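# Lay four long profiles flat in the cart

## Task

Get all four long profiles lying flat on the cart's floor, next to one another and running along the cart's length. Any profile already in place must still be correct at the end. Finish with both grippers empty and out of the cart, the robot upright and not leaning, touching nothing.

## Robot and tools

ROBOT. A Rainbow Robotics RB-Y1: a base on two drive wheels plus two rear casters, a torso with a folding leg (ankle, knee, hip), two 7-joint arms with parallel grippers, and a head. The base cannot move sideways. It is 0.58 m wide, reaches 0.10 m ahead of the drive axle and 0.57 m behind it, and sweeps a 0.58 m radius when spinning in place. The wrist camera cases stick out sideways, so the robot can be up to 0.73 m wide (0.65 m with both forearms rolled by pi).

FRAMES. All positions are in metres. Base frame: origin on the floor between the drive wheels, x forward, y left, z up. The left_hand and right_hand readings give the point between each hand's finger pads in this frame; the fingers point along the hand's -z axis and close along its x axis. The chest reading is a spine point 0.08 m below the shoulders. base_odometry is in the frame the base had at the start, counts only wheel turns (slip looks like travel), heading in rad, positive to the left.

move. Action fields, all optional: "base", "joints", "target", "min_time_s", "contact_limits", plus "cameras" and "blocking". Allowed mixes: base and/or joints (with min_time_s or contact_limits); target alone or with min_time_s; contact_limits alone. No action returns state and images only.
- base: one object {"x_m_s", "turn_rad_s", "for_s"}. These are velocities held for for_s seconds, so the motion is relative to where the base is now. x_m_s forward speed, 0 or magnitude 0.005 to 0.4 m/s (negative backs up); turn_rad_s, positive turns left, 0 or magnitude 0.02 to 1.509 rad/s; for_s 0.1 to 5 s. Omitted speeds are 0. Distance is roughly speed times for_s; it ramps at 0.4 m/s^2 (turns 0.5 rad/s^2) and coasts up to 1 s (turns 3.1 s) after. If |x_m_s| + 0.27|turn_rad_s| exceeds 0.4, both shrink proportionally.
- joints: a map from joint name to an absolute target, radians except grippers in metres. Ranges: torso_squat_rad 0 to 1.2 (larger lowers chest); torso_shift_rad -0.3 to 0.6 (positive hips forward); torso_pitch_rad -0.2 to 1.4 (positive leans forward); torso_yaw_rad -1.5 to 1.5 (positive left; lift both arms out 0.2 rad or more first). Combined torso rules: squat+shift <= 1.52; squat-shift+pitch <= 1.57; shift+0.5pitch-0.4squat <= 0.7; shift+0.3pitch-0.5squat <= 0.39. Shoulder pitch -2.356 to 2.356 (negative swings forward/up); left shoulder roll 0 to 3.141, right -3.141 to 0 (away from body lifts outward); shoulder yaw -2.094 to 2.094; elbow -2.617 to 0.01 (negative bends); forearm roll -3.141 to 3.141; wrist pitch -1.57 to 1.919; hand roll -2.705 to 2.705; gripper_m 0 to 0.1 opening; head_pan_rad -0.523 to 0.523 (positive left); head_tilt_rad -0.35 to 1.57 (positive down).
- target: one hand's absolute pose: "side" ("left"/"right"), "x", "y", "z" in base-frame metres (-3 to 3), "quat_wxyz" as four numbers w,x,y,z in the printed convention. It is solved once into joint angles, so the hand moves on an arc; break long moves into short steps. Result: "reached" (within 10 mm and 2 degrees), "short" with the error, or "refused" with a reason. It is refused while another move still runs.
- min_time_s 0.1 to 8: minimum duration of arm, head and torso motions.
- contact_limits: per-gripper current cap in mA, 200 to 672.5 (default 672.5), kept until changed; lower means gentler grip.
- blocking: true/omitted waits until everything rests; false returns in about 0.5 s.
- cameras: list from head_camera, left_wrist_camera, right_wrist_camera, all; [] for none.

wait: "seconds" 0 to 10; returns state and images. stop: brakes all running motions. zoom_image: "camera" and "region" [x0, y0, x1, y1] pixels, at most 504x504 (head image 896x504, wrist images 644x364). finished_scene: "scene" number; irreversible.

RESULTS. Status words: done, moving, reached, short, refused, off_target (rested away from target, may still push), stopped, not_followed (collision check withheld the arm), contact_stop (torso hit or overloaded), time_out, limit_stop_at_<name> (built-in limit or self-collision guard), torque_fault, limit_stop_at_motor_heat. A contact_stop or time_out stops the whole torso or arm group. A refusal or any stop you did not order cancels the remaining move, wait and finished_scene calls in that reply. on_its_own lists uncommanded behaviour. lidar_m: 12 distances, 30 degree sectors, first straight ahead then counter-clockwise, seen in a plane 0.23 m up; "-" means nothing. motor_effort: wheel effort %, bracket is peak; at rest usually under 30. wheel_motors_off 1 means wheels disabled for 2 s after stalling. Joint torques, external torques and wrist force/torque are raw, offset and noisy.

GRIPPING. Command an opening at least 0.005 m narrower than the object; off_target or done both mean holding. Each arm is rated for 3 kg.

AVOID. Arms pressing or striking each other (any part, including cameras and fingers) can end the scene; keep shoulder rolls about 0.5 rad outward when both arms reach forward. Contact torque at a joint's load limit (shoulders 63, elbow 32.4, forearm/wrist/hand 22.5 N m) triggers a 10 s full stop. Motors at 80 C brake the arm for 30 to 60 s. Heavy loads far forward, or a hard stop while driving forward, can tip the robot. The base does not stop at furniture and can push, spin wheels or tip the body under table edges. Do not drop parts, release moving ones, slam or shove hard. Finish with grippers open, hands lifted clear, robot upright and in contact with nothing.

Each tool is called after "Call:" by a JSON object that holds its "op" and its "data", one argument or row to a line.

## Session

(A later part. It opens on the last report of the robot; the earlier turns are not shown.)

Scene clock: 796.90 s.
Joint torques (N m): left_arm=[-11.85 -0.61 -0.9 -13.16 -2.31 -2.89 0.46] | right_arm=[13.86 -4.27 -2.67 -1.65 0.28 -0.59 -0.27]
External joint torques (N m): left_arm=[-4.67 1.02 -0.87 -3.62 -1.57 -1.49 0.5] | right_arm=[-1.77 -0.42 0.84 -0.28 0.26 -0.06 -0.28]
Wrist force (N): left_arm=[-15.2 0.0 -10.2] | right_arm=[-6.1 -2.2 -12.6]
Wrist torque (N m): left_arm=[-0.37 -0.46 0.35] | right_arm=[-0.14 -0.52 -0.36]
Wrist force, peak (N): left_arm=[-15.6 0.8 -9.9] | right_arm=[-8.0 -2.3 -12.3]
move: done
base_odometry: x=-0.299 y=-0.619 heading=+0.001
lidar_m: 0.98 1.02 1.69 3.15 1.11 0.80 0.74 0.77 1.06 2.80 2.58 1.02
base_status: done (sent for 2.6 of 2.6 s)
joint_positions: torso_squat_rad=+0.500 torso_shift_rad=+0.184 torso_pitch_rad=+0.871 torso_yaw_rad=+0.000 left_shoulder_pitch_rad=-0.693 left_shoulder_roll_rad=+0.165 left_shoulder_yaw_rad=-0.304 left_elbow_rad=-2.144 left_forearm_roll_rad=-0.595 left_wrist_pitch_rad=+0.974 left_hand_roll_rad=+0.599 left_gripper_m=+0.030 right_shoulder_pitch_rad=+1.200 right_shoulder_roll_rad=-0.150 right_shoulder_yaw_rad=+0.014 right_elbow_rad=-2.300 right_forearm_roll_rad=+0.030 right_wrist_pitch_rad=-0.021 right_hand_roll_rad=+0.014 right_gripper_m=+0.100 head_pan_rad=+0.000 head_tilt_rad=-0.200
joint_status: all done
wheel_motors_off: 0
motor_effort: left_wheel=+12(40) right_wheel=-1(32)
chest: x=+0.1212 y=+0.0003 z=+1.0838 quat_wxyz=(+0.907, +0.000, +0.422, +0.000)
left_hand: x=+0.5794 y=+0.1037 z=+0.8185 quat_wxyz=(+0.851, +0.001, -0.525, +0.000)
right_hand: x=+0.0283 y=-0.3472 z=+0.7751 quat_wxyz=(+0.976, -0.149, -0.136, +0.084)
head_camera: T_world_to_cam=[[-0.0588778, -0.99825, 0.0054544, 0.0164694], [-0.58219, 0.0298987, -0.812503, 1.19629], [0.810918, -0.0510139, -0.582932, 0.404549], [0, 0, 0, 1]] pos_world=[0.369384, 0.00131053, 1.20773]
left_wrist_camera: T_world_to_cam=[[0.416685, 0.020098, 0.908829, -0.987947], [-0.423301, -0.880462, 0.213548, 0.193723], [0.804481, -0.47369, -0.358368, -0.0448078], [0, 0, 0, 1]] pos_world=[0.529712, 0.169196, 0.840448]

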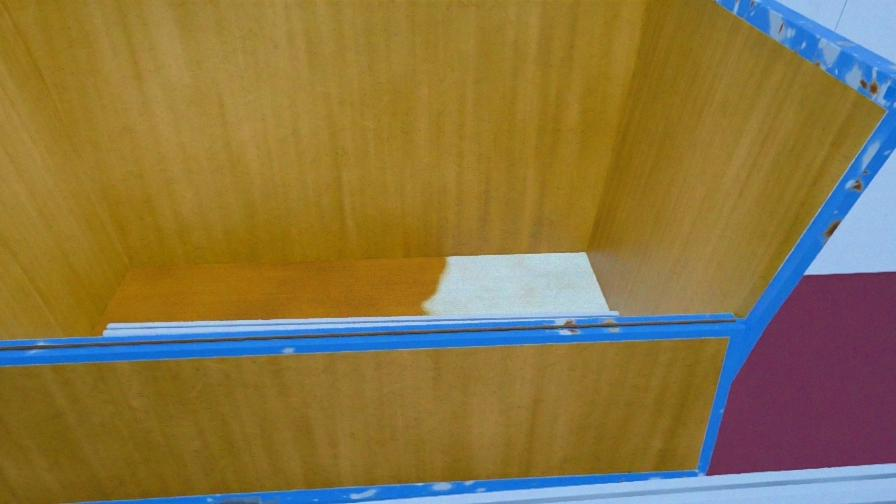

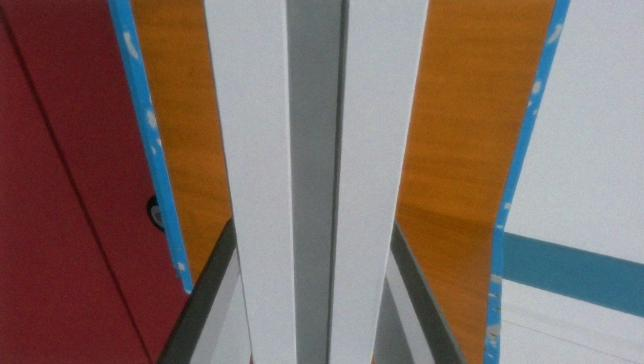

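Call:
{"op": "move", "data": {
  "base": {"x_m_s": 0.3, "for_s": 1.4},
  "joints": {"head_pan_rad": 0.52, "head_tilt_rad": 0.15},
  "cameras": ["head_camera"]
}}

Call:
{"op": "zoom_image", "data": {
  "camera": "head_camera",
  "region": [0, 150, 200, 350]
}}

Call:
{"op": "move", "data": {
  "joints": {"head_pan_rad": -0.4, "head_tilt_rad": 0.15},
  "cameras": ["head_camera"]
}}

Scene clock: 803.27 s.
Joint torques (N m): left_arm=[-10.79 -0.99 -0.89 -12.96 -2.21 -3.28 0.4] | right_arm=[14.25 -3.8 -2.44 -1.91 0.13 -0.37 -0.27]
External joint torques (N m): left_arm=[-3.61 0.64 -0.86 -3.42 -1.47 -1.87 0.45] | right_arm=[-1.37 0.05 1.06 -0.55 0.11 0.17 -0.28]
Wrist force (N): left_arm=[-15.2 0.1 -10.2] | right_arm=[-6.3 -2.2 -12.6]
Wrist torque (N m): left_arm=[-0.36 -0.49 0.38] | right_arm=[-0.15 -0.55 -0.35]
Wrist force, peak (N): left_arm=[-15.1 0.1 -11.2] | right_arm=[-6.3 -2.1 -12.8]
move: done
base_odometry: x=+0.121 y=-0.618 heading=+0.001
lidar_m: 0.57 0.60 0.81 4.87 1.71 1.25 1.18 1.23 1.64 4.35 2.00 0.59
base_status: done (sent for 1.4 of 1.4 s)
joint_positions: torso_squat_rad=+0.500 torso_shift_rad=+0.184 torso_pitch_rad=+0.871 torso_yaw_rad=+0.000 left_shoulder_pitch_rad=-0.693 left_shoulder_roll_rad=+0.165 left_shoulder_yaw_rad=-0.304 left_elbow_rad=-2.144 left_forearm_roll_rad=-0.595 left_wrist_pitch_rad=+0.974 left_hand_roll_rad=+0.599 left_gripper_m=+0.030 right_shoulder_pitch_rad=+1.200 right_shoulder_roll_rad=-0.150 right_shoulder_yaw_rad=+0.014 right_elbow_rad=-2.300 right_forearm_roll_rad=+0.030 right_wrist_pitch_rad=-0.021 right_hand_roll_rad=+0.014 right_gripper_m=+0.100 head_pan_rad=+0.520 head_tilt_rad=+0.150
joint_status: all done
wheel_motors_off: 0
motor_effort: left_wheel=-2(44) right_wheel=+0(36)
chest: x=+0.1212 y=+0.0003 z=+1.0838 quat_wxyz=(+0.907, +0.000, +0.422, +0.000)
left_hand: x=+0.5794 y=+0.1037 z=+0.8186 quat_wxyz=(+0.851, +0.001, -0.526, +0.000)
right_hand: x=+0.0283 y=-0.3472 z=+0.7751 quat_wxyz=(+0.976, -0.149, -0.136, +0.084)
head_camera: T_world_to_cam=[[0.270469, -0.893206, -0.359207, 0.357482], [-0.826621, -0.0242, -0.562238, 0.967514], [0.493501, 0.448996, -0.744888, 0.68953], [0, 0, 0, 1]] pos_world=[0.362796, 0.0331223, 1.18601]

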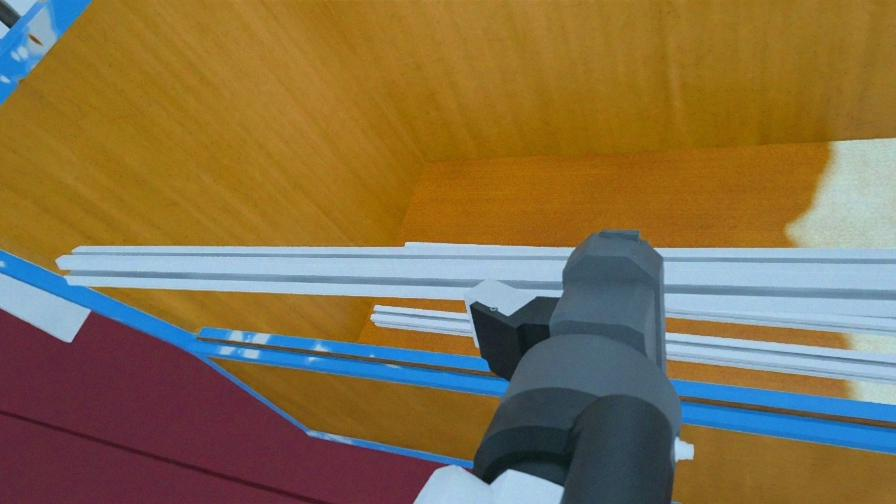

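Scaled by 2.520 (camera's finer frame: 1280x720).

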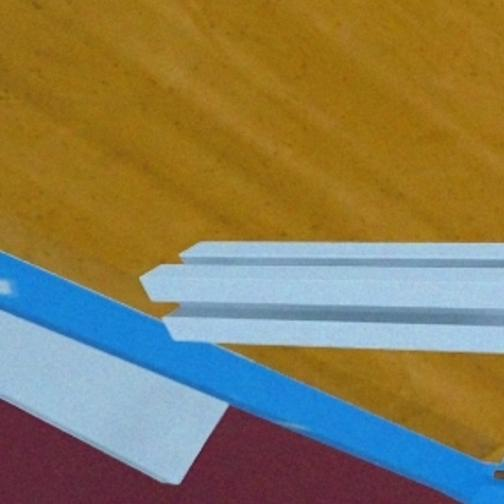

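Scene clock: 804.57 s.
Joint torques (N m): left_arm=[-11.23 -1.23 -0.61 -13.45 -2.35 -3 0.28] | right_arm=[14.5 -4.55 -2.73 -1.75 0.1 -0.6 -0.35]
External joint torques (N m): left_arm=[-4.04 0.4 -0.58 -3.91 -1.61 -1.59 0.32] | right_arm=[-1.12 -0.69 0.78 -0.39 0.07 -0.06 -0.36]
Wrist force (N): left_arm=[-15.5 0.0 -10.0] | right_arm=[-6.5 -2.1 -12.4]
Wrist torque (N m): left_arm=[-0.32 -0.47 0.39] | right_arm=[-0.17 -0.57 -0.34]
Wrist force, peak (N): left_arm=[-15.3 0.4 -10.4] | right_arm=[-6.3 -2.4 -12.9]
move: done
base_odometry: x=+0.121 y=-0.618 heading=+0.001
lidar_m: 0.56 0.59 0.82 4.87 1.71 1.25 1.18 1.22 1.66 4.35 2.00 0.59
base_status: not commanded
joint_positions: torso_squat_rad=+0.500 torso_shift_rad=+0.184 torso_pitch_rad=+0.871 torso_yaw_rad=+0.000 left_shoulder_pitch_rad=-0.693 left_shoulder_roll_rad=+0.165 left_shoulder_yaw_rad=-0.304 left_elbow_rad=-2.144 left_forearm_roll_rad=-0.595 left_wrist_pitch_rad=+0.974 left_hand_roll_rad=+0.599 left_gripper_m=+0.030 right_shoulder_pitch_rad=+1.200 right_shoulder_roll_rad=-0.150 right_shoulder_yaw_rad=+0.014 right_elbow_rad=-2.300 right_forearm_roll_rad=+0.030 right_wrist_pitch_rad=-0.021 right_hand_roll_rad=+0.014 right_gripper_m=+0.100 head_pan_rad=-0.400 head_tilt_rad=+0.150
joint_status: all done
wheel_motors_off: 0
motor_effort: left_wheel=-2(3) right_wheel=-1(6)
chest: x=+0.1212 y=+0.0003 z=+1.0838 quat_wxyz=(+0.907, +0.000, +0.422, +0.000)
left_hand: x=+0.5794 y=+0.1037 z=+0.8186 quat_wxyz=(+0.851, +0.001, -0.526, +0.000)
right_hand: x=+0.0283 y=-0.3472 z=+0.7751 quat_wxyz=(+0.976, -0.149, -0.136, +0.084)
head_camera: T_world_to_cam=[[-0.301424, -0.898413, 0.319371, -0.289101], [-0.812557, 0.0667774, -0.579044, 0.983543], [0.498894, -0.434045, -0.75014, 0.694613], [0, 0, 0, 1]] pos_world=[0.365504, -0.0239176, 1.1829]

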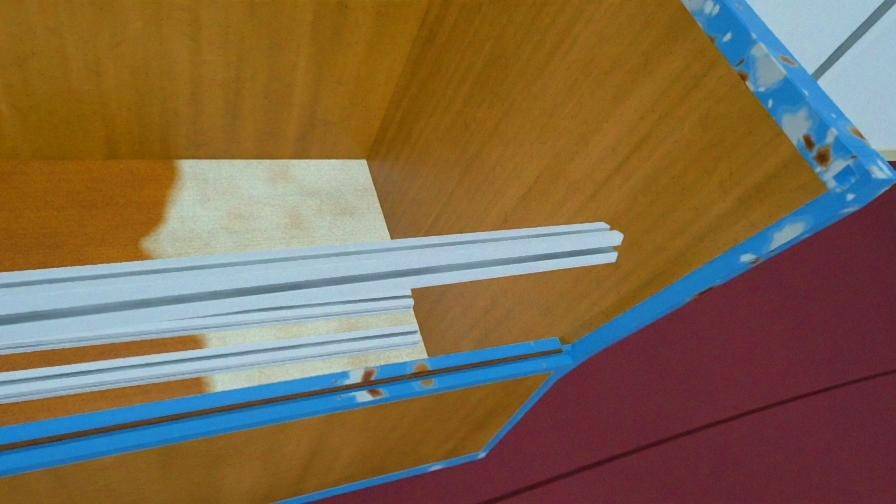

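Call:
{"op": "move", "data": {
  "base": {"x_m_s": 0.2, "for_s": 1.37},
  "joints": {"head_pan_rad": 0.0, "head_tilt_rad": 0.1},
  "cameras": []
}}

Call:
{"op": "move", "data": {
  "target": {"side": "left", "x": 0.5, "y": 0.106, "z": 0.65, "quat_wxyz": [0.9997, -0.026, 0, 0]},
  "min_time_s": 2,
  "cameras": []
}}

Call:
{"op": "move", "data": {
  "joints": {"torso_squat_rad": 0.55, "torso_shift_rad": 0.262, "torso_pitch_rad": 0.87},
  "cameras": ["head_camera"]
}}

Call:
{"op": "move", "data": {
  "target": {"side": "left", "x": 0.455, "y": 0.108, "z": 0.52, "quat_wxyz": [0.9997, -0.026, 0, 0]},
  "min_time_s": 1.2,
  "cameras": ["head_camera", "left_wrist_camera"]
}}

Scene clock: 826.30 s.
Joint torques (N m): left_arm=[-11.91 -0.9 -0.92 -13.41 -2.25 -3.09 0.63] | right_arm=[14.05 -4.15 -2.59 -1.79 0.23 -0.56 -0.19]
External joint torques (N m): left_arm=[-4.73 0.73 -0.89 -3.87 -1.51 -1.69 0.67] | right_arm=[-1.58 -0.3 0.92 -0.42 0.21 -0.03 -0.2]
Wrist force (N): left_arm=[-14.7 -0.1 -10.0] | right_arm=[-6.2 -2.4 -12.6]
Wrist torque (N m): left_arm=[-0.27 -0.41 0.37] | right_arm=[-0.13 -0.54 -0.36]
Wrist force, peak (N): left_arm=[-15.9 0.1 -10.8] | right_arm=[-6.4 -2.4 -12.8]
move: done
base_odometry: x=+0.394 y=-0.618 heading=+0.001
lidar_m: 0.29 0.31 0.42 2.02 2.11 1.53 1.45 1.50 2.03 4.64 0.43 0.31
base_status: done (sent for 1.37 of 1.37 s)
joint_positions: torso_squat_rad=+0.500 torso_shift_rad=+0.184 torso_pitch_rad=+0.871 torso_yaw_rad=+0.000 left_shoulder_pitch_rad=-0.693 left_shoulder_roll_rad=+0.165 left_shoulder_yaw_rad=-0.304 left_elbow_rad=-2.144 left_forearm_roll_rad=-0.595 left_wrist_pitch_rad=+0.974 left_hand_roll_rad=+0.599 left_gripper_m=+0.030 right_shoulder_pitch_rad=+1.200 right_shoulder_roll_rad=-0.150 right_shoulder_yaw_rad=+0.014 right_elbow_rad=-2.300 right_forearm_roll_rad=+0.030 right_wrist_pitch_rad=-0.021 right_hand_roll_rad=+0.014 right_gripper_m=+0.100 head_pan_rad=+0.000 head_tilt_rad=+0.100
joint_status: all done
wheel_motors_off: 0
motor_effort: left_wheel=-1(26) right_wheel=-2(29)
chest: x=+0.1211 y=+0.0003 z=+1.0838 quat_wxyz=(+0.907, +0.000, +0.422, +0.000)
left_hand: x=+0.5794 y=+0.1037 z=+0.8186 quat_wxyz=(+0.851, +0.001, -0.526, +0.000)
right_hand: x=+0.0283 y=-0.3472 z=+0.7751 quat_wxyz=(+0.976, -0.149, -0.136, +0.084)

Scene clock: 828.63 s.
Joint torques (N m): left_arm=[-16.02 -1.48 1.1 -10.29 -0.01 0.07 0.01] | right_arm=[14.17 -4.19 -2.74 -1.78 0.31 -0.56 -0.22]
External joint torques (N m): left_arm=[-3.78 -1.62 0.88 -1.92 -0.11 0.18 0.01] | right_arm=[-1.45 -0.33 0.77 -0.42 0.28 -0.02 -0.23]
Wrist force (N): left_arm=[-0.6 1.1 -19.0] | right_arm=[-6.2 -2.4 -12.4]
Wrist torque (N m): left_arm=[-0.36 -0.21 0.24] | right_arm=[-0.12 -0.53 -0.34]
Wrist force, peak (N): left_arm=[-5.5 -0.5 -18.7] | right_arm=[-6.3 -2.2 -13.0]
move: done
base_odometry: x=+0.394 y=-0.618 heading=+0.001
lidar_m: 0.29 0.31 0.43 2.02 2.11 1.54 1.45 1.50 2.02 4.64 0.44 0.30
base_status: not commanded
joint_positions: torso_squat_rad=+0.500 torso_shift_rad=+0.184 torso_pitch_rad=+0.871 torso_yaw_rad=+0.000 left_shoulder_pitch_rad=-1.069 left_shoulder_roll_rad=+0.143 left_shoulder_yaw_rad=-0.024 left_elbow_rad=-1.575 left_forearm_roll_rad=+0.072 left_wrist_pitch_rad=+1.721 left_hand_roll_rad=+0.341 left_gripper_m=+0.031 right_shoulder_pitch_rad=+1.200 right_shoulder_roll_rad=-0.150 right_shoulder_yaw_rad=+0.014 right_elbow_rad=-2.300 right_forearm_roll_rad=+0.030 right_wrist_pitch_rad=-0.021 right_hand_roll_rad=+0.014 right_gripper_m=+0.100 head_pan_rad=+0.000 head_tilt_rad=+0.100
joint_status: all done
wheel_motors_off: 0
motor_effort: left_wheel=-1(1) right_wheel=-1(4)
chest: x=+0.1211 y=+0.0003 z=+1.0838 quat_wxyz=(+0.907, +0.000, +0.422, +0.000)
left_hand: x=+0.4993 y=+0.1064 z=+0.6498 quat_wxyz=(+1.000, -0.026, +0.000, +0.000)
left_hand_status: reached (checked arc, planned for 2.0 s): 1 mm and 0.0 deg off.
right_hand: x=+0.0283 y=-0.3472 z=+0.7751 quat_wxyz=(+0.976, -0.149, -0.136, +0.084)

Scene clock: 829.93 s.
Joint torques (N m): left_arm=[-16.04 -0.82 0.78 -10.42 0.15 -0.02 -0.15] | right_arm=[14.35 -3.98 -2.79 -1.73 0.22 -0.56 -0.3]
External joint torques (N m): left_arm=[-3.8 -0.96 0.57 -2.05 0.04 0.09 -0.15] | right_arm=[-1.28 -0.12 0.71 -0.37 0.2 -0.02 -0.31]
Wrist force (N): left_arm=[-0.2 1.1 -18.8] | right_arm=[-6.2 -2.8 -12.5]
Wrist torque (N m): left_arm=[-0.48 -0.15 0.21] | right_arm=[-0.04 -0.56 -0.36]
Wrist force, peak (N): left_arm=[0.0 1.2 -19.4] | right_arm=[-6.2 -2.8 -13.1]
move: done
base_odometry: x=+0.394 y=-0.618 heading=+0.001
lidar_m: 0.29 0.31 0.43 2.02 2.10 1.53 1.44 1.50 2.04 4.64 0.44 0.31
base_status: not commanded
joint_positions: torso_squat_rad=+0.550 torso_shift_rad=+0.262 torso_pitch_rad=+0.871 torso_yaw_rad=+0.000 left_shoulder_pitch_rad=-1.069 left_shoulder_roll_rad=+0.143 left_shoulder_yaw_rad=-0.024 left_elbow_rad=-1.575 left_forearm_roll_rad=+0.072 left_wrist_pitch_rad=+1.721 left_hand_roll_rad=+0.341 left_gripper_m=+0.031 right_shoulder_pitch_rad=+1.200 right_shoulder_roll_rad=-0.150 right_shoulder_yaw_rad=+0.014 right_elbow_rad=-2.300 right_forearm_roll_rad=+0.030 right_wrist_pitch_rad=-0.021 right_hand_roll_rad=+0.014 right_gripper_m=+0.100 head_pan_rad=+0.000 head_tilt_rad=+0.100
joint_status: all done
wheel_motors_off: 0
motor_effort: left_wheel=+0(1) right_wheel=-2(3)
chest: x=+0.1634 y=+0.0003 z=+1.0562 quat_wxyz=(+0.907, +0.000, +0.422, +0.000)
left_hand: x=+0.5415 y=+0.1064 z=+0.6222 quat_wxyz=(+1.000, -0.026, +0.000, +0.000)
right_hand: x=+0.0705 y=-0.3472 z=+0.7476 quat_wxyz=(+0.976, -0.149, -0.136, +0.084)
head_camera: T_world_to_cam=[[-0.0548113, -0.998235, 0.0228546, -0.00264579], [-0.79628, 0.0298894, -0.604189, 1.02587], [0.602439, -0.051315, -0.796513, 0.672609], [0, 0, 0, 1]] pos_world=[0.411532, 0.00121105, 1.15562]

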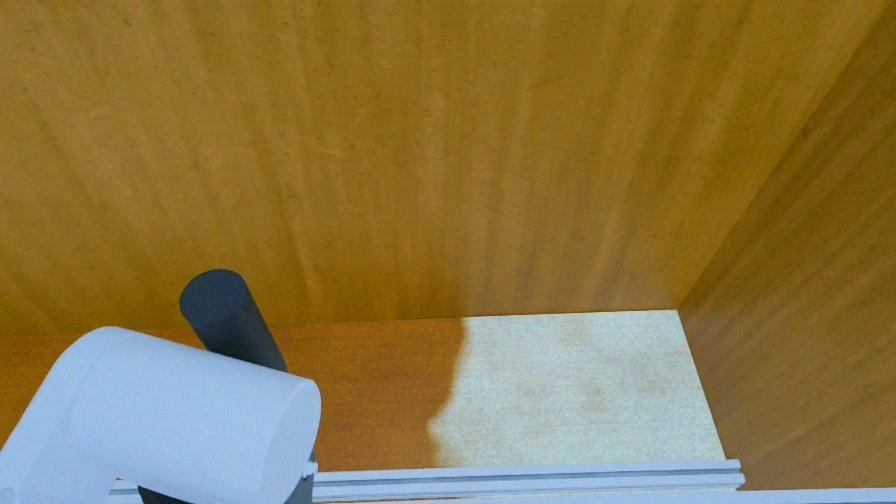

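Scene clock: 831.47 s.
Joint torques (N m): left_arm=[-10.03 -2.97 -1.28 -10.02 -0.54 0.01 0.56] | right_arm=[14.26 -4.17 -3.19 -1.95 0.19 -0.56 -0.11]
External joint torques (N m): left_arm=[-2.55 -1.44 -0.93 -2.13 -0.64 0.12 0.56] | right_arm=[-1.36 -0.31 0.32 -0.59 0.16 -0.02 -0.12]
Wrist force (N): left_arm=[-0.6 0.7 -18.8] | right_arm=[-6.1 -2.7 -12.5]
Wrist torque (N m): left_arm=[-0.40 -0.17 0.25] | right_arm=[-0.08 -0.55 -0.36]
Wrist force, peak (N): left_arm=[-1.6 1.6 -20.0] | right_arm=[-6.2 -2.6 -12.9]
move: done
base_odometry: x=+0.394 y=-0.618 heading=+0.001
lidar_m: 0.29 0.31 0.43 2.01 2.11 1.53 1.45 1.51 2.03 4.66 0.43 0.31
base_status: not commanded
joint_positions: torso_squat_rad=+0.550 torso_shift_rad=+0.262 torso_pitch_rad=+0.871 torso_yaw_rad=+0.000 left_shoulder_pitch_rad=-0.804 left_shoulder_roll_rad=+0.100 left_shoulder_yaw_rad=-0.111 left_elbow_rad=-1.467 left_forearm_roll_rad=+0.012 left_wrist_pitch_rad=+1.358 left_hand_roll_rad=+0.355 left_gripper_m=+0.031 right_shoulder_pitch_rad=+1.200 right_shoulder_roll_rad=-0.150 right_shoulder_yaw_rad=+0.014 right_elbow_rad=-2.300 right_forearm_roll_rad=+0.030 right_wrist_pitch_rad=-0.021 right_hand_roll_rad=+0.014 right_gripper_m=+0.100 head_pan_rad=+0.000 head_tilt_rad=+0.100
joint_status: all done
wheel_motors_off: 0
motor_effort: left_wheel=+0(1) right_wheel=-1(3)
chest: x=+0.1634 y=+0.0003 z=+1.0563 quat_wxyz=(+0.907, +0.000, +0.422, +0.000)
left_hand: x=+0.4545 y=+0.1085 z=+0.5198 quat_wxyz=(+1.000, -0.026, +0.001, +0.000)
left_hand_status: reached (checked arc, planned for 1.2 s): 1 mm and 0.1 deg off.
right_hand: x=+0.0705 y=-0.3472 z=+0.7476 quat_wxyz=(+0.976, -0.149, -0.136, +0.084)
head_camera: T_world_to_cam=[[-0.054818, -0.998235, 0.0228496, -0.00264502], [-0.79628, 0.0298978, -0.604189, 1.02586], [0.602439, -0.0513151, -0.796513, 0.672749], [0, 0, 0, 1]] pos_world=[0.411432, 0.00121107, 1.15572]
left_wrist_camera: T_world_to_cam=[[0.999226, 0.0227424, 0.0321112, -0.47394], [0.00271172, -0.85392, 0.520397, -0.147131], [0.0392555, -0.519907, -0.85332, 0.560858], [0, 0, 0, 1]] pos_world=[0.451955, 0.176734, 0.570377]

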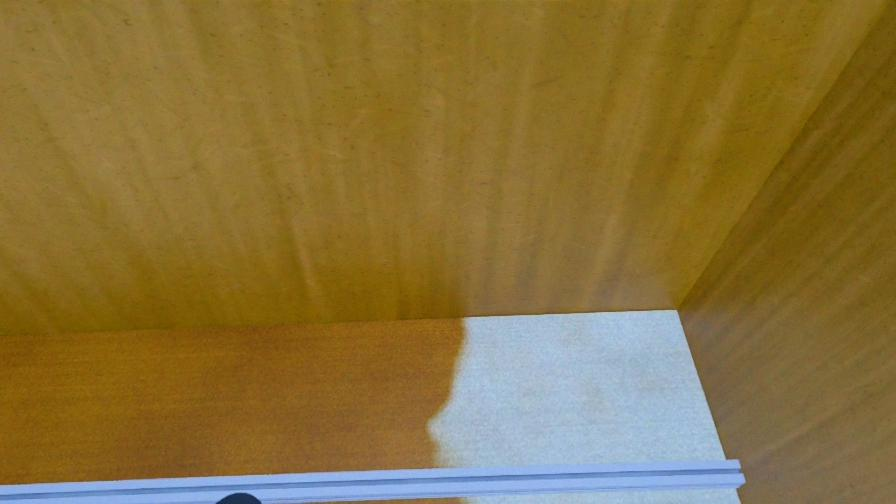

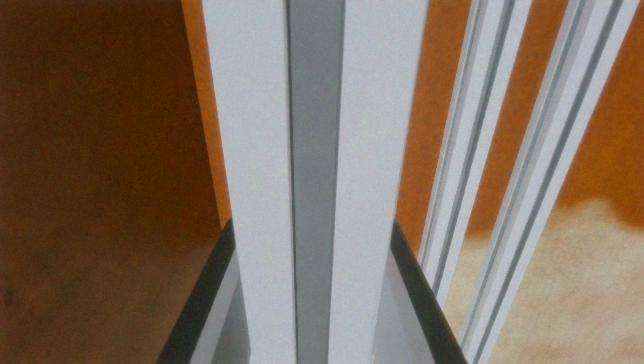

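Call:
{"op": "move", "data": {
  "target": {"side": "left", "x": 0.446, "y": 0.108, "z": 0.45, "quat_wxyz": [0.9997, -0.026, 0, 0]},
  "min_time_s": 0.8,
  "cameras": ["head_camera"]
}}

Call:
{"op": "move", "data": {
  "joints": {"torso_squat_rad": 0.78, "torso_shift_rad": 0.315, "torso_pitch_rad": 0.87, "head_pan_rad": 0.0, "head_tilt_rad": 0.3},
  "cameras": ["head_camera", "left_wrist_camera"]
}}

Call:
{"op": "move", "data": {
  "joints": {"head_pan_rad": 0.45, "head_tilt_rad": 0.25},
  "cameras": ["head_camera"]
}}

Call:
{"op": "move", "data": {
  "joints": {"head_pan_rad": -0.35, "head_tilt_rad": 0.25},
  "cameras": ["head_camera"]
}}

Scene clock: 838.13 s.
Joint torques (N m): left_arm=[-10.59 -1.71 -0.05 -8.11 0.02 -0.04 0.33] | right_arm=[13.94 -4.22 -2.86 -1.69 0.13 -0.7 -0.24]
External joint torques (N m): left_arm=[-2.62 -0.25 0.21 -1.46 -0.07 0.03 0.33] | right_arm=[-1.68 -0.36 0.65 -0.33 0.11 -0.16 -0.25]
Wrist force (N): left_arm=[-0.8 1.0 -18.7] | right_arm=[-6.3 -2.5 -12.6]
Wrist torque (N m): left_arm=[-0.40 -0.22 0.17] | right_arm=[-0.10 -0.57 -0.37]
Wrist force, peak (N): left_arm=[-2.4 1.0 -20.3] | right_arm=[-6.4 -2.5 -12.9]
move: done
base_odometry: x=+0.394 y=-0.618 heading=+0.001
lidar_m: 0.29 0.31 0.43 2.02 2.11 1.53 1.45 1.50 2.03 4.64 0.43 0.31
base_status: not commanded
joint_positions: torso_squat_rad=+0.550 torso_shift_rad=+0.262 torso_pitch_rad=+0.871 torso_yaw_rad=+0.000 left_shoulder_pitch_rad=-0.910 left_shoulder_roll_rad=+0.095 left_shoulder_yaw_rad=-0.097 left_elbow_rad=-1.048 left_forearm_roll_rad=+0.019 left_wrist_pitch_rad=+1.042 left_hand_roll_rad=+0.360 left_gripper_m=+0.031 right_shoulder_pitch_rad=+1.200 right_shoulder_roll_rad=-0.150 right_shoulder_yaw_rad=+0.014 right_elbow_rad=-2.300 right_forearm_roll_rad=+0.030 right_wrist_pitch_rad=-0.021 right_hand_roll_rad=+0.014 right_gripper_m=+0.100 head_pan_rad=+0.000 head_tilt_rad=+0.100
joint_status: all done
wheel_motors_off: 0
motor_effort: left_wheel=+0(1) right_wheel=-2(3)
chest: x=+0.1633 y=+0.0003 z=+1.0563 quat_wxyz=(+0.907, +0.000, +0.422, +0.000)
left_hand: x=+0.4455 y=+0.1082 z=+0.4499 quat_wxyz=(+1.000, -0.026, +0.000, +0.000)
left_hand_status: reached (checked arc, planned for 0.8 s): 1 mm and 0.0 deg off.
right_hand: x=+0.0705 y=-0.3472 z=+0.7476 quat_wxyz=(+0.976, -0.149, -0.136, +0.084)
head_camera: T_world_to_cam=[[-0.0548954, -0.998232, 0.0227875, -0.00254124], [-0.79619, 0.0299896, -0.604303, 1.02595], [0.602551, -0.0513167, -0.796429, 0.672605], [0, 0, 0, 1]] pos_world=[0.411433, 0.00121126, 1.15572]

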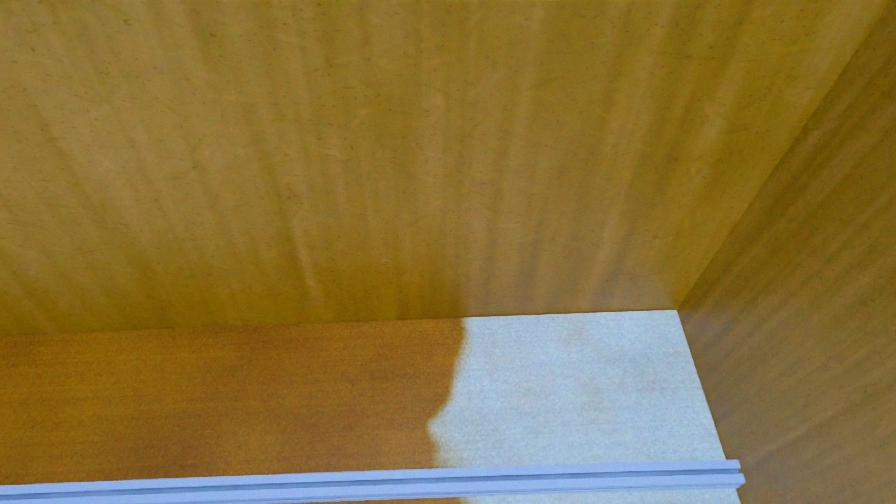

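Scene clock: 839.70 s.
Joint torques (N m): left_arm=[-10.85 -2.03 0.27 -8.82 -0.02 0.13 0.3] | right_arm=[14.47 -4.71 -2.6 -1.8 0.2 -0.54 -0.23]
External joint torques (N m): left_arm=[-2.88 -0.57 0.53 -2.17 -0.11 0.24 0.3] | right_arm=[-1.16 -0.85 0.91 -0.44 0.17 -0.01 -0.24]
Wrist force (N): left_arm=[-0.5 1.1 -18.9] | right_arm=[-6.6 -2.3 -12.5]
Wrist torque (N m): left_arm=[-0.26 -0.18 0.21] | right_arm=[-0.14 -0.58 -0.33]
Wrist force, peak (N): left_arm=[-0.7 1.2 -19.8] | right_arm=[-6.7 -2.4 -13.0]
move: done
base_odometry: x=+0.394 y=-0.618 heading=+0.001
lidar_m: 0.29 0.31 0.43 2.00 2.11 1.53 1.45 1.50 2.02 4.63 0.42 0.30
base_status: not commanded
joint_positions: torso_squat_rad=+0.780 torso_shift_rad=+0.315 torso_pitch_rad=+0.870 torso_yaw_rad=+0.000 left_shoulder_pitch_rad=-0.910 left_shoulder_roll_rad=+0.095 left_shoulder_yaw_rad=-0.097 left_elbow_rad=-1.048 left_forearm_roll_rad=+0.019 left_wrist_pitch_rad=+1.042 left_hand_roll_rad=+0.360 left_gripper_m=+0.031 right_shoulder_pitch_rad=+1.200 right_shoulder_roll_rad=-0.150 right_shoulder_yaw_rad=+0.014 right_elbow_rad=-2.300 right_forearm_roll_rad=+0.030 right_wrist_pitch_rad=-0.021 right_hand_roll_rad=+0.014 right_gripper_m=+0.100 head_pan_rad=+0.000 head_tilt_rad=+0.300
joint_status: all done
wheel_motors_off: 0
motor_effort: left_wheel=+1(2) right_wheel=+1(2)
chest: x=+0.1629 y=+0.0003 z=+0.9531 quat_wxyz=(+0.907, +0.000, +0.422, +0.000)
left_hand: x=+0.4451 y=+0.1082 z=+0.3467 quat_wxyz=(+1.000, -0.026, +0.000, +0.000)
right_hand: x=+0.0701 y=-0.3472 z=+0.6444 quat_wxyz=(+0.976, -0.149, -0.136, +0.084)
head_camera: T_world_to_cam=[[-0.0493275, -0.998227, 0.0333155, -0.0132626], [-0.900279, 0.0299935, -0.434278, 0.816462], [0.432509, -0.0514151, -0.900163, 0.757347], [0, 0, 0, 1]] pos_world=[0.40683, 0.00121144, 1.03675]
left_wrist_camera: T_world_to_cam=[[0.999215, 0.0224752, 0.0326169, -0.459137], [0.00220971, -0.853785, 0.520621, -0.0571367], [0.0395489, -0.52014, -0.853165, 0.413347], [0, 0, 0, 1]] pos_world=[0.442556, 0.176535, 0.397375]

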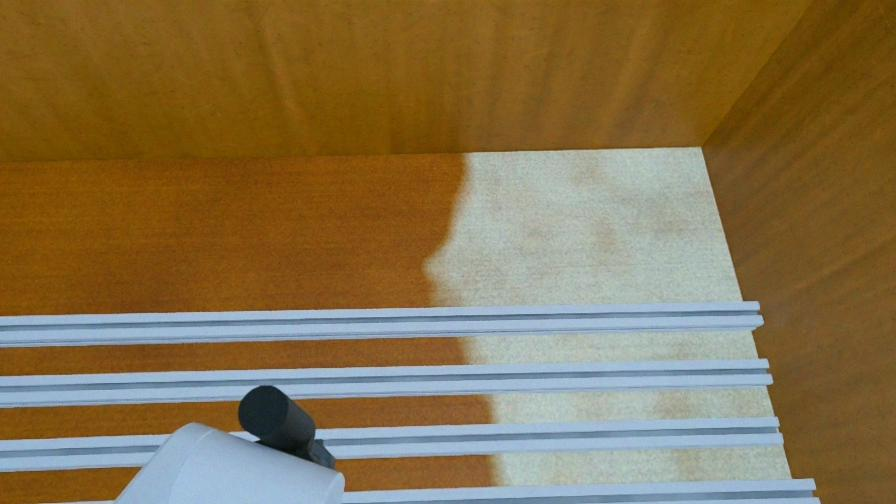

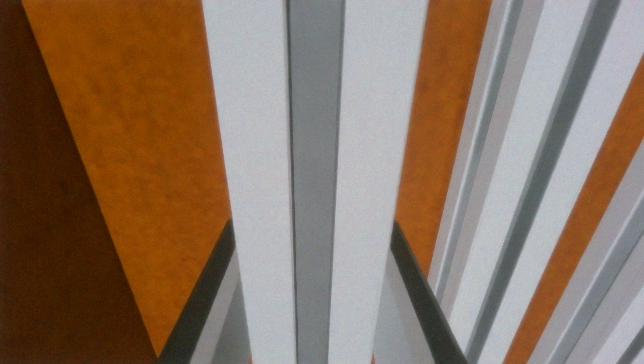

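Scene clock: 840.67 s.
Joint torques (N m): left_arm=[-11.06 -1.72 0.03 -8.64 -0.01 0.24 0.21] | right_arm=[14.47 -4.42 -2.28 -1.82 0.31 -0.68 -0.22]
External joint torques (N m): left_arm=[-3.09 -0.26 0.29 -1.99 -0.1 0.35 0.21] | right_arm=[-1.15 -0.57 1.23 -0.45 0.28 -0.14 -0.23]
Wrist force (N): left_arm=[-0.8 1.3 -19.3] | right_arm=[-6.5 -2.3 -12.6]
Wrist torque (N m): left_arm=[-0.32 -0.24 0.25] | right_arm=[-0.12 -0.54 -0.33]
Wrist force, peak (N): left_arm=[-0.7 1.0 -19.5] | right_arm=[-6.5 -2.4 -12.8]
move: done
base_odometry: x=+0.394 y=-0.618 heading=+0.001
lidar_m: 0.29 0.31 0.42 2.01 2.11 1.53 1.45 1.51 2.03 4.65 0.43 0.31
base_status: not commanded
joint_positions: torso_squat_rad=+0.780 torso_shift_rad=+0.315 torso_pitch_rad=+0.870 torso_yaw_rad=+0.000 left_shoulder_pitch_rad=-0.910 left_shoulder_roll_rad=+0.095 left_shoulder_yaw_rad=-0.097 left_elbow_rad=-1.048 left_forearm_roll_rad=+0.019 left_wrist_pitch_rad=+1.042 left_hand_roll_rad=+0.360 left_gripper_m=+0.031 right_shoulder_pitch_rad=+1.200 right_shoulder_roll_rad=-0.150 right_shoulder_yaw_rad=+0.014 right_elbow_rad=-2.300 right_forearm_roll_rad=+0.030 right_wrist_pitch_rad=-0.021 right_hand_roll_rad=+0.014 right_gripper_m=+0.100 head_pan_rad=+0.450 head_tilt_rad=+0.250
joint_status: all done
wheel_motors_off: 0
motor_effort: left_wheel=+0(1) right_wheel=+0(3)
chest: x=+0.1629 y=+0.0003 z=+0.9531 quat_wxyz=(+0.907, +0.000, +0.422, +0.000)
left_hand: x=+0.4451 y=+0.1082 z=+0.3467 quat_wxyz=(+1.000, -0.026, +0.000, +0.000)
right_hand: x=+0.0701 y=-0.3472 z=+0.6444 quat_wxyz=(+0.976, -0.149, -0.136, +0.084)
head_camera: T_world_to_cam=[[0.232453, -0.923409, -0.30542, 0.254527], [-0.873219, -0.0598536, -0.483639, 0.860128], [0.428316, 0.379122, -0.820251, 0.673446], [0, 0, 0, 1]] pos_world=[0.403466, 0.0311961, 1.04612]

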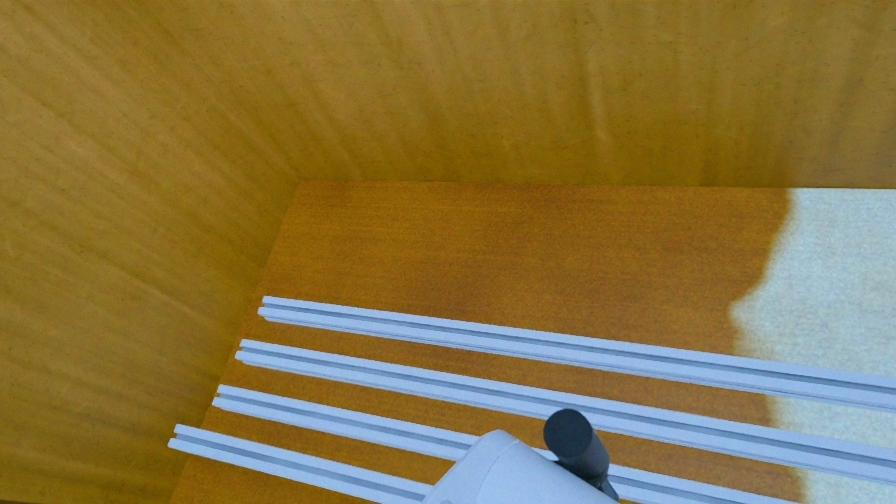

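Scene clock: 841.87 s.
Joint torques (N m): left_arm=[-10.83 -1.53 0.28 -8.6 -0.07 0.03 0.25] | right_arm=[14.73 -3.95 -2.39 -1.69 0.16 -0.77 -0.35]
External joint torques (N m): left_arm=[-2.86 -0.07 0.54 -1.95 -0.16 0.14 0.25] | right_arm=[-0.9 -0.09 1.12 -0.33 0.14 -0.23 -0.37]
Wrist force (N): left_arm=[-0.7 1.0 -19.1] | right_arm=[-6.5 -2.2 -12.8]
Wrist torque (N m): left_arm=[-0.47 -0.22 0.24] | right_arm=[-0.14 -0.56 -0.32]
Wrist force, peak (N): left_arm=[-0.8 0.8 -19.5] | right_arm=[-6.5 -2.2 -12.8]
move: done
base_odometry: x=+0.394 y=-0.618 heading=+0.001
lidar_m: 0.29 0.30 0.42 2.02 2.11 1.53 1.45 1.50 2.03 4.65 0.42 0.31
base_status: not commanded
joint_positions: torso_squat_rad=+0.780 torso_shift_rad=+0.315 torso_pitch_rad=+0.870 torso_yaw_rad=+0.000 left_shoulder_pitch_rad=-0.910 left_shoulder_roll_rad=+0.095 left_shoulder_yaw_rad=-0.097 left_elbow_rad=-1.048 left_forearm_roll_rad=+0.019 left_wrist_pitch_rad=+1.042 left_hand_roll_rad=+0.360 left_gripper_m=+0.031 right_shoulder_pitch_rad=+1.200 right_shoulder_roll_rad=-0.150 right_shoulder_yaw_rad=+0.014 right_elbow_rad=-2.300 right_forearm_roll_rad=+0.030 right_wrist_pitch_rad=-0.021 right_hand_roll_rad=+0.014 right_gripper_m=+0.100 head_pan_rad=-0.350 head_tilt_rad=+0.250
joint_status: all done
wheel_motors_off: 0
motor_effort: left_wheel=+0(1) right_wheel=+0(3)
chest: x=+0.1629 y=+0.0003 z=+0.9531 quat_wxyz=(+0.907, +0.000, +0.422, +0.000)
left_hand: x=+0.4451 y=+0.1082 z=+0.3467 quat_wxyz=(+1.000, -0.026, +0.000, +0.000)
right_hand: x=+0.0701 y=-0.3472 z=+0.6444 quat_wxyz=(+0.976, -0.149, -0.136, +0.084)
head_camera: T_world_to_cam=[[-0.269367, -0.918398, 0.289804, -0.21386], [-0.862908, 0.0965609, -0.49605, 0.869923], [0.427588, -0.383693, -0.818504, 0.672224], [0, 0, 0, 1]] pos_world=[0.405623, -0.0224818, 1.04372]

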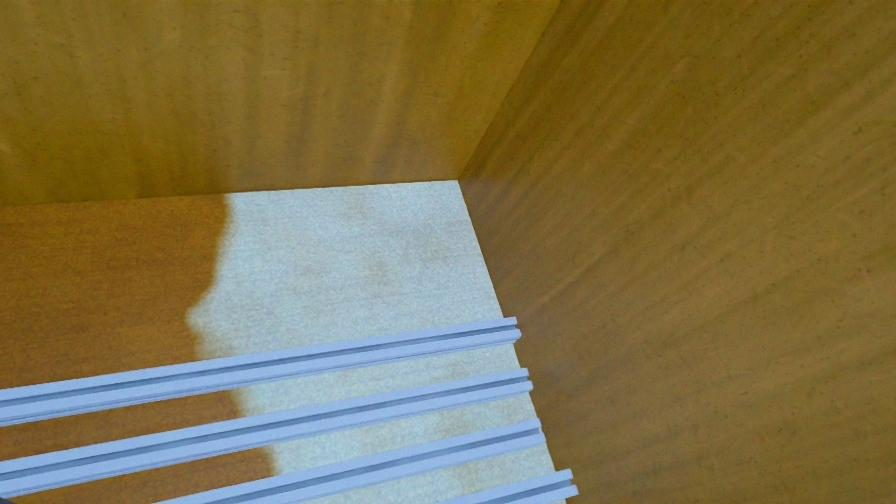

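Call:
{"op": "move", "data": {
  "target": {"side": "left", "x": 0.445, "y": 0.108, "z": 0.318, "quat_wxyz": [0.9997, -0.026, 0, 0]},
  "min_time_s": 0.8,
  "cameras": ["left_wrist_camera"]
}}

Call:
{"op": "move", "data": {
  "joints": {"torso_squat_rad": 0.798, "torso_shift_rad": 0.32, "torso_pitch_rad": 0.87},
  "cameras": ["left_wrist_camera"]
}}

Call:
{"op": "move", "data": {
  "target": {"side": "left", "x": 0.444, "y": 0.108, "z": 0.303, "quat_wxyz": [0.9997, -0.026, 0, 0]},
  "min_time_s": 0.6,
  "cameras": ["left_wrist_camera", "head_camera"]
}}

Scene clock: 854.17 s.
Joint torques (N m): left_arm=[-11.2 -2.07 0.42 -7.18 0.11 0.17 0.58] | right_arm=[14.48 -4.05 -2.62 -1.88 0.14 -0.57 -0.19]
External joint torques (N m): left_arm=[-2.46 -0.8 0.58 -1.49 0.03 0.29 0.58] | right_arm=[-1.15 -0.2 0.89 -0.51 0.12 -0.03 -0.2]
Wrist force (N): left_arm=[-0.9 1.3 -18.9] | right_arm=[-6.2 -2.3 -12.6]
Wrist torque (N m): left_arm=[-0.21 -0.26 0.20] | right_arm=[-0.13 -0.52 -0.33]
Wrist force, peak (N): left_arm=[-2.7 2.2 -20.1] | right_arm=[-6.5 -2.4 -12.8]
move: done
base_odometry: x=+0.394 y=-0.618 heading=+0.001
lidar_m: 0.29 0.31 0.43 2.02 2.10 1.54 1.45 1.50 2.05 4.64 0.42 0.31
base_status: not commanded
joint_positions: torso_squat_rad=+0.780 torso_shift_rad=+0.315 torso_pitch_rad=+0.870 torso_yaw_rad=+0.000 left_shoulder_pitch_rad=-1.017 left_shoulder_roll_rad=+0.092 left_shoulder_yaw_rad=-0.081 left_elbow_rad=-0.771 left_forearm_roll_rad=+0.031 left_wrist_pitch_rad=+0.868 left_hand_roll_rad=+0.361 left_gripper_m=+0.031 right_shoulder_pitch_rad=+1.200 right_shoulder_roll_rad=-0.150 right_shoulder_yaw_rad=+0.014 right_elbow_rad=-2.300 right_forearm_roll_rad=+0.030 right_wrist_pitch_rad=-0.021 right_hand_roll_rad=+0.014 right_gripper_m=+0.100 head_pan_rad=-0.350 head_tilt_rad=+0.250
joint_status: all done
wheel_motors_off: 0
motor_effort: left_wheel=+0(1) right_wheel=+0(4)
chest: x=+0.1629 y=+0.0003 z=+0.9531 quat_wxyz=(+0.907, +0.000, +0.422, +0.000)
left_hand: x=+0.4444 y=+0.1083 z=+0.3182 quat_wxyz=(+1.000, -0.026, +0.000, +0.000)
left_hand_status: reached (checked arc, planned for 0.8 s): 1 mm and 0.0 deg off.
right_hand: x=+0.0701 y=-0.3472 z=+0.6444 quat_wxyz=(+0.976, -0.149, -0.136, +0.084)
left_wrist_camera: T_world_to_cam=[[0.999184, 0.0225424, 0.033503, -0.457731], [0.00179687, -0.853675, 0.520804, -0.0420631], [0.0403409, -0.520319, -0.853019, 0.388656], [0, 0, 0, 1]] pos_world=[0.441755, 0.176635, 0.368773]

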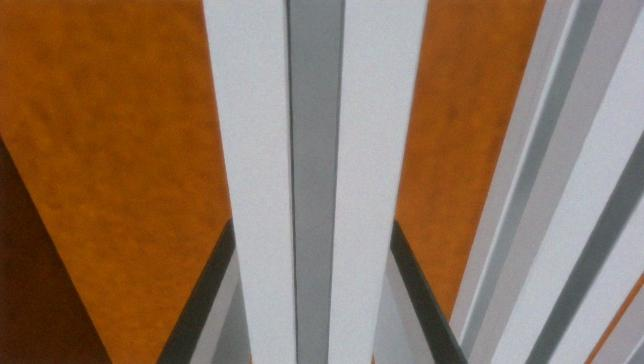

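Scene clock: 854.80 s.
Joint torques (N m): left_arm=[-3.71 -1.81 0.32 -4.17 0 0.16 0.27] | right_arm=[14.45 -4.15 -2.97 -1.93 0.15 -0.63 -0.14]
External joint torques (N m): left_arm=[5.09 -0.55 0.48 1.54 -0.08 0.28 0.27] | right_arm=[-1.17 -0.29 0.54 -0.56 0.13 -0.09 -0.15]
Wrist force (N): left_arm=[-1.0 0.9 -17.4] | right_arm=[-6.5 -2.3 -12.5]
Wrist torque (N m): left_arm=[-0.71 -0.22 0.13] | right_arm=[-0.12 -0.57 -0.33]
Wrist force, peak (N): left_arm=[-4.0 1.0 -19.4] | right_arm=[-6.6 -2.4 -12.7]
move: done
base_odometry: x=+0.394 y=-0.618 heading=+0.001
lidar_m: 0.29 0.31 0.43 2.01 2.11 1.53 1.44 1.49 2.04 4.65 0.42 0.31
base_status: not commanded
joint_positions: torso_squat_rad=+0.798 torso_shift_rad=+0.320 torso_pitch_rad=+0.869 torso_yaw_rad=+0.000 left_shoulder_pitch_rad=-1.019 left_shoulder_roll_rad=+0.092 left_shoulder_yaw_rad=-0.081 left_elbow_rad=-0.772 left_forearm_roll_rad=+0.031 left_wrist_pitch_rad=+0.868 left_hand_roll_rad=+0.361 left_gripper_m=+0.031 right_shoulder_pitch_rad=+1.200 right_shoulder_roll_rad=-0.150 right_shoulder_yaw_rad=+0.014 right_elbow_rad=-2.300 right_forearm_roll_rad=+0.030 right_wrist_pitch_rad=-0.021 right_hand_roll_rad=+0.014 right_gripper_m=+0.100 head_pan_rad=-0.350 head_tilt_rad=+0.250
joint_status: all done
wheel_motors_off: 0
motor_effort: left_wheel=-3(3) right_wheel=-1(4)
chest: x=+0.1621 y=+0.0003 z=+0.9441 quat_wxyz=(+0.907, +0.000, +0.421, +0.000)
left_hand: x=+0.4456 y=+0.1079 z=+0.3100 quat_wxyz=(+1.000, -0.026, -0.002, +0.000)
right_hand: x=+0.0696 y=-0.3472 z=+0.6352 quat_wxyz=(+0.976, -0.149, -0.137, +0.084)
left_wrist_camera: T_world_to_cam=[[0.999079, 0.0221603, 0.0367435, -0.4595], [-0.000249355, -0.853304, 0.521414, -0.0375093], [0.0429081, -0.520943, -0.852512, 0.380196], [0, 0, 0, 1]] pos_world=[0.442754, 0.176236, 0.360564]

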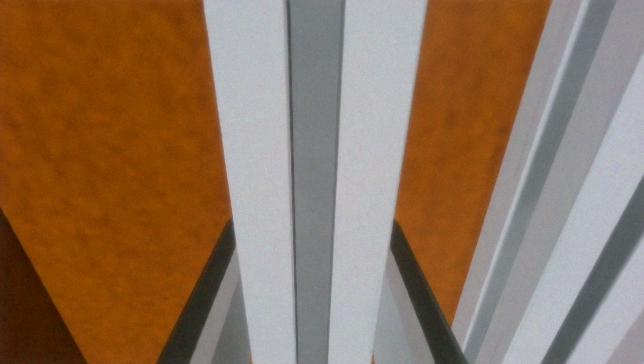

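Scene clock: 855.73 s.
Joint torques (N m): left_arm=[-8.29 -0.98 0.28 -4.03 0 -3.56 0.2] | right_arm=[14 -4.46 -2.78 -1.98 0.34 -0.68 -0.23]
External joint torques (N m): left_arm=[0.76 0.21 0.41 1.36 -0.07 -3.44 0.2] | right_arm=[-1.62 -0.6 0.72 -0.6 0.31 -0.14 -0.24]
Wrist force (N): left_arm=[-16.9 2.9 36.9] | right_arm=[-6.3 -2.2 -12.5]
Wrist torque (N m): left_arm=[-0.18 -0.40 0.10] | right_arm=[-0.13 -0.54 -0.33]
Wrist force, peak (N): left_arm=[-18.0 4.0 41.3] | right_arm=[-6.4 -2.3 -12.7]
move: done
base_odometry: x=+0.394 y=-0.618 heading=+0.001
lidar_m: 0.29 0.32 0.42 2.01 2.11 1.54 1.44 1.50 2.04 4.63 0.43 0.31
base_status: not commanded
joint_positions: torso_squat_rad=+0.798 torso_shift_rad=+0.320 torso_pitch_rad=+0.869 torso_yaw_rad=+0.000 left_shoulder_pitch_rad=-1.054 left_shoulder_roll_rad=+0.091 left_shoulder_yaw_rad=-0.076 left_elbow_rad=-0.686 left_forearm_roll_rad=+0.036 left_wrist_pitch_rad=+0.820 left_hand_roll_rad=+0.360 left_gripper_m=+0.030 right_shoulder_pitch_rad=+1.200 right_shoulder_roll_rad=-0.150 right_shoulder_yaw_rad=+0.014 right_elbow_rad=-2.300 right_forearm_roll_rad=+0.030 right_wrist_pitch_rad=-0.021 right_hand_roll_rad=+0.014 right_gripper_m=+0.100 head_pan_rad=-0.350 head_tilt_rad=+0.250
joint_status: all done
wheel_motors_off: 0
motor_effort: left_wheel=+0(3) right_wheel=-1(5)
chest: x=+0.1618 y=+0.0003 z=+0.9442 quat_wxyz=(+0.907, +0.000, +0.421, +0.000)
left_hand: x=+0.4441 y=+0.1080 z=+0.3035 quat_wxyz=(+1.000, -0.026, +0.000, +0.000)
left_hand_status: reached (checked arc, planned for 0.6 s): 1 mm and 0.0 deg off.
right_hand: x=+0.0695 y=-0.3472 z=+0.6352 quat_wxyz=(+0.976, -0.148, -0.137, +0.084)
pictures: head_camera, left_wrist_camera
head_camera: T_world_to_cam=[[-0.269627, -0.918491, 0.289268, -0.211069], [-0.862294, 0.0965701, -0.497115, 0.865521], [0.428661, -0.38347, -0.818047, 0.664632], [0, 0, 0, 1]] pos_world=[0.404523, -0.0225819, 1.03502]
left_wrist_camera: T_world_to_cam=[[0.999181, 0.0222502, 0.0337915, -0.456982], [0.00139174, -0.85361, 0.520911, -0.0345324], [0.0404351, -0.520438, -0.852942, 0.375924], [0, 0, 0, 1]] pos_world=[0.441455, 0.176336, 0.354072]

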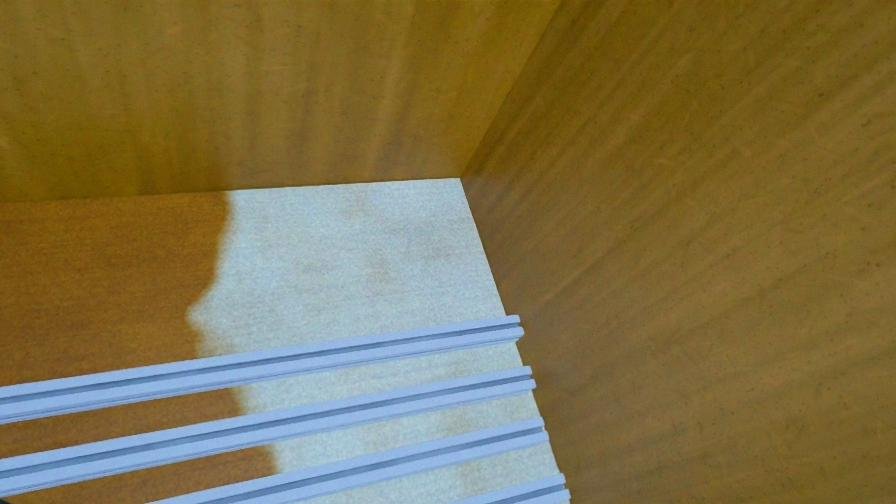

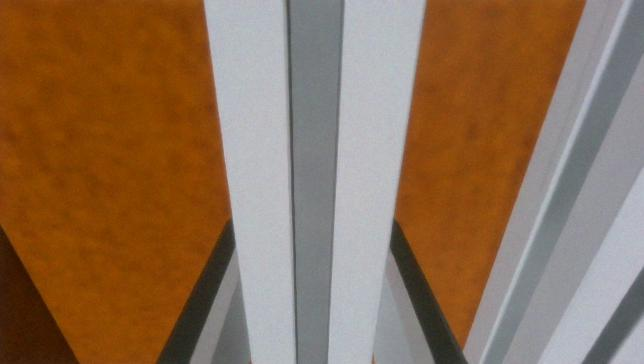

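Call:
{"op": "move", "data": {
  "joints": {"torso_squat_rad": 0.792, "torso_shift_rad": 0.318, "torso_pitch_rad": 0.87},
  "cameras": []
}}

Call:
{"op": "move", "data": {
  "joints": {"left_gripper_m": 0.053},
  "cameras": ["left_wrist_camera"]
}}

Scene clock: 862.13 s.
Joint torques (N m): left_arm=[-10.25 -0.63 0.8 -6.59 -0.1 -0.26 0.25] | right_arm=[14.4 -4.08 -2.62 -1.87 0.2 -0.68 -0.4]
External joint torques (N m): left_arm=[-1.25 0.58 0.94 -1.22 -0.18 -0.15 0.25] | right_arm=[-1.23 -0.23 0.89 -0.5 0.17 -0.15 -0.41]
Wrist force (N): left_arm=[-0.7 1.1 -19.3] | right_arm=[-6.2 -2.2 -12.4]
Wrist torque (N m): left_arm=[-0.33 -0.21 0.21] | right_arm=[-0.12 -0.55 -0.33]
Wrist force, peak (N): left_arm=[-17.2 3.0 37.0] | right_arm=[-6.5 -2.1 -12.7]
move: done
base_odometry: x=+0.394 y=-0.618 heading=+0.001
lidar_m: 0.29 0.31 0.43 2.02 2.13 1.54 1.44 1.49 2.04 4.64 0.43 0.31
base_status: not commanded
joint_positions: torso_squat_rad=+0.792 torso_shift_rad=+0.318 torso_pitch_rad=+0.870 torso_yaw_rad=+0.000 left_shoulder_pitch_rad=-1.054 left_shoulder_roll_rad=+0.091 left_shoulder_yaw_rad=-0.076 left_elbow_rad=-0.686 left_forearm_roll_rad=+0.036 left_wrist_pitch_rad=+0.819 left_hand_roll_rad=+0.360 left_gripper_m=+0.031 right_shoulder_pitch_rad=+1.200 right_shoulder_roll_rad=-0.150 right_shoulder_yaw_rad=+0.014 right_elbow_rad=-2.300 right_forearm_roll_rad=+0.030 right_wrist_pitch_rad=-0.021 right_hand_roll_rad=+0.014 right_gripper_m=+0.100 head_pan_rad=-0.350 head_tilt_rad=+0.250
joint_status: all done
wheel_motors_off: 0
motor_effort: left_wheel=+0(2) right_wheel=-1(4)
chest: x=+0.1624 y=+0.0003 z=+0.9470 quat_wxyz=(+0.907, +0.000, +0.422, +0.000)
left_hand: x=+0.4433 y=+0.1081 z=+0.3057 quat_wxyz=(+1.000, -0.026, +0.001, +0.000)
right_hand: x=+0.0696 y=-0.3472 z=+0.6382 quat_wxyz=(+0.976, -0.148, -0.136, +0.084)

Scene clock: 862.87 s.
Joint torques (N m): left_arm=[-10.11 -1.47 -0.03 -5.62 -0.23 0.02 0.36] | right_arm=[14.64 -4.48 -2.88 -1.78 0.13 -0.65 -0.13]
External joint torques (N m): left_arm=[-1.1 -0.26 0.11 -0.24 -0.31 0.13 0.36] | right_arm=[-0.98 -0.62 0.63 -0.41 0.1 -0.11 -0.15]
Wrist force (N): left_arm=[-0.7 0.3 -9.5] | right_arm=[-6.3 -2.3 -12.6]
Wrist torque (N m): left_arm=[-0.30 -0.18 0.19] | right_arm=[-0.11 -0.53 -0.33]
Wrist force, peak (N): left_arm=[-0.7 1.0 -19.1] | right_arm=[-6.5 -2.6 -12.8]
move: done
base_odometry: x=+0.394 y=-0.618 heading=+0.001
lidar_m: 0.29 0.31 0.43 2.03 2.12 1.54 1.45 1.49 2.04 4.66 0.43 0.31
base_status: not commanded
joint_positions: torso_squat_rad=+0.792 torso_shift_rad=+0.318 torso_pitch_rad=+0.870 torso_yaw_rad=+0.000 left_shoulder_pitch_rad=-1.054 left_shoulder_roll_rad=+0.091 left_shoulder_yaw_rad=-0.076 left_elbow_rad=-0.686 left_forearm_roll_rad=+0.036 left_wrist_pitch_rad=+0.819 left_hand_roll_rad=+0.360 left_gripper_m=+0.053 right_shoulder_pitch_rad=+1.200 right_shoulder_roll_rad=-0.150 right_shoulder_yaw_rad=+0.014 right_elbow_rad=-2.300 right_forearm_roll_rad=+0.030 right_wrist_pitch_rad=-0.021 right_hand_roll_rad=+0.014 right_gripper_m=+0.100 head_pan_rad=-0.350 head_tilt_rad=+0.250
joint_status: all done
wheel_motors_off: 0
motor_effort: left_wheel=+0(1) right_wheel=+1(4)
chest: x=+0.1623 y=+0.0003 z=+0.9470 quat_wxyz=(+0.907, +0.000, +0.422, +0.000)
left_hand: x=+0.4434 y=+0.1081 z=+0.3057 quat_wxyz=(+1.000, -0.026, +0.000, +0.000)
right_hand: x=+0.0696 y=-0.3472 z=+0.6382 quat_wxyz=(+0.976, -0.148, -0.136, +0.084)
left_wrist_camera: T_world_to_cam=[[0.999223, 0.0224723, 0.0323863, -0.45602], [0.00231303, -0.853596, 0.52093, -0.0360615], [0.0393513, -0.52045, -0.852985, 0.37846], [0, 0, 0, 1]] pos_world=[0.440856, 0.176435, 0.356375]

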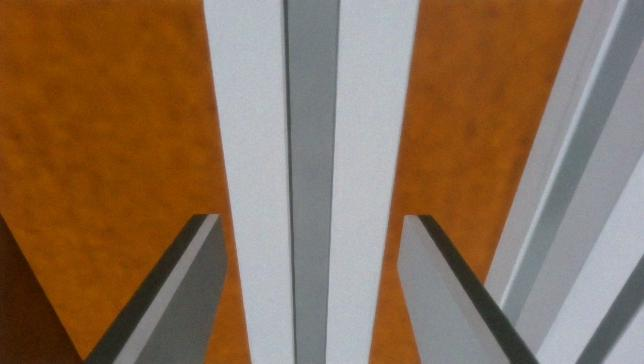

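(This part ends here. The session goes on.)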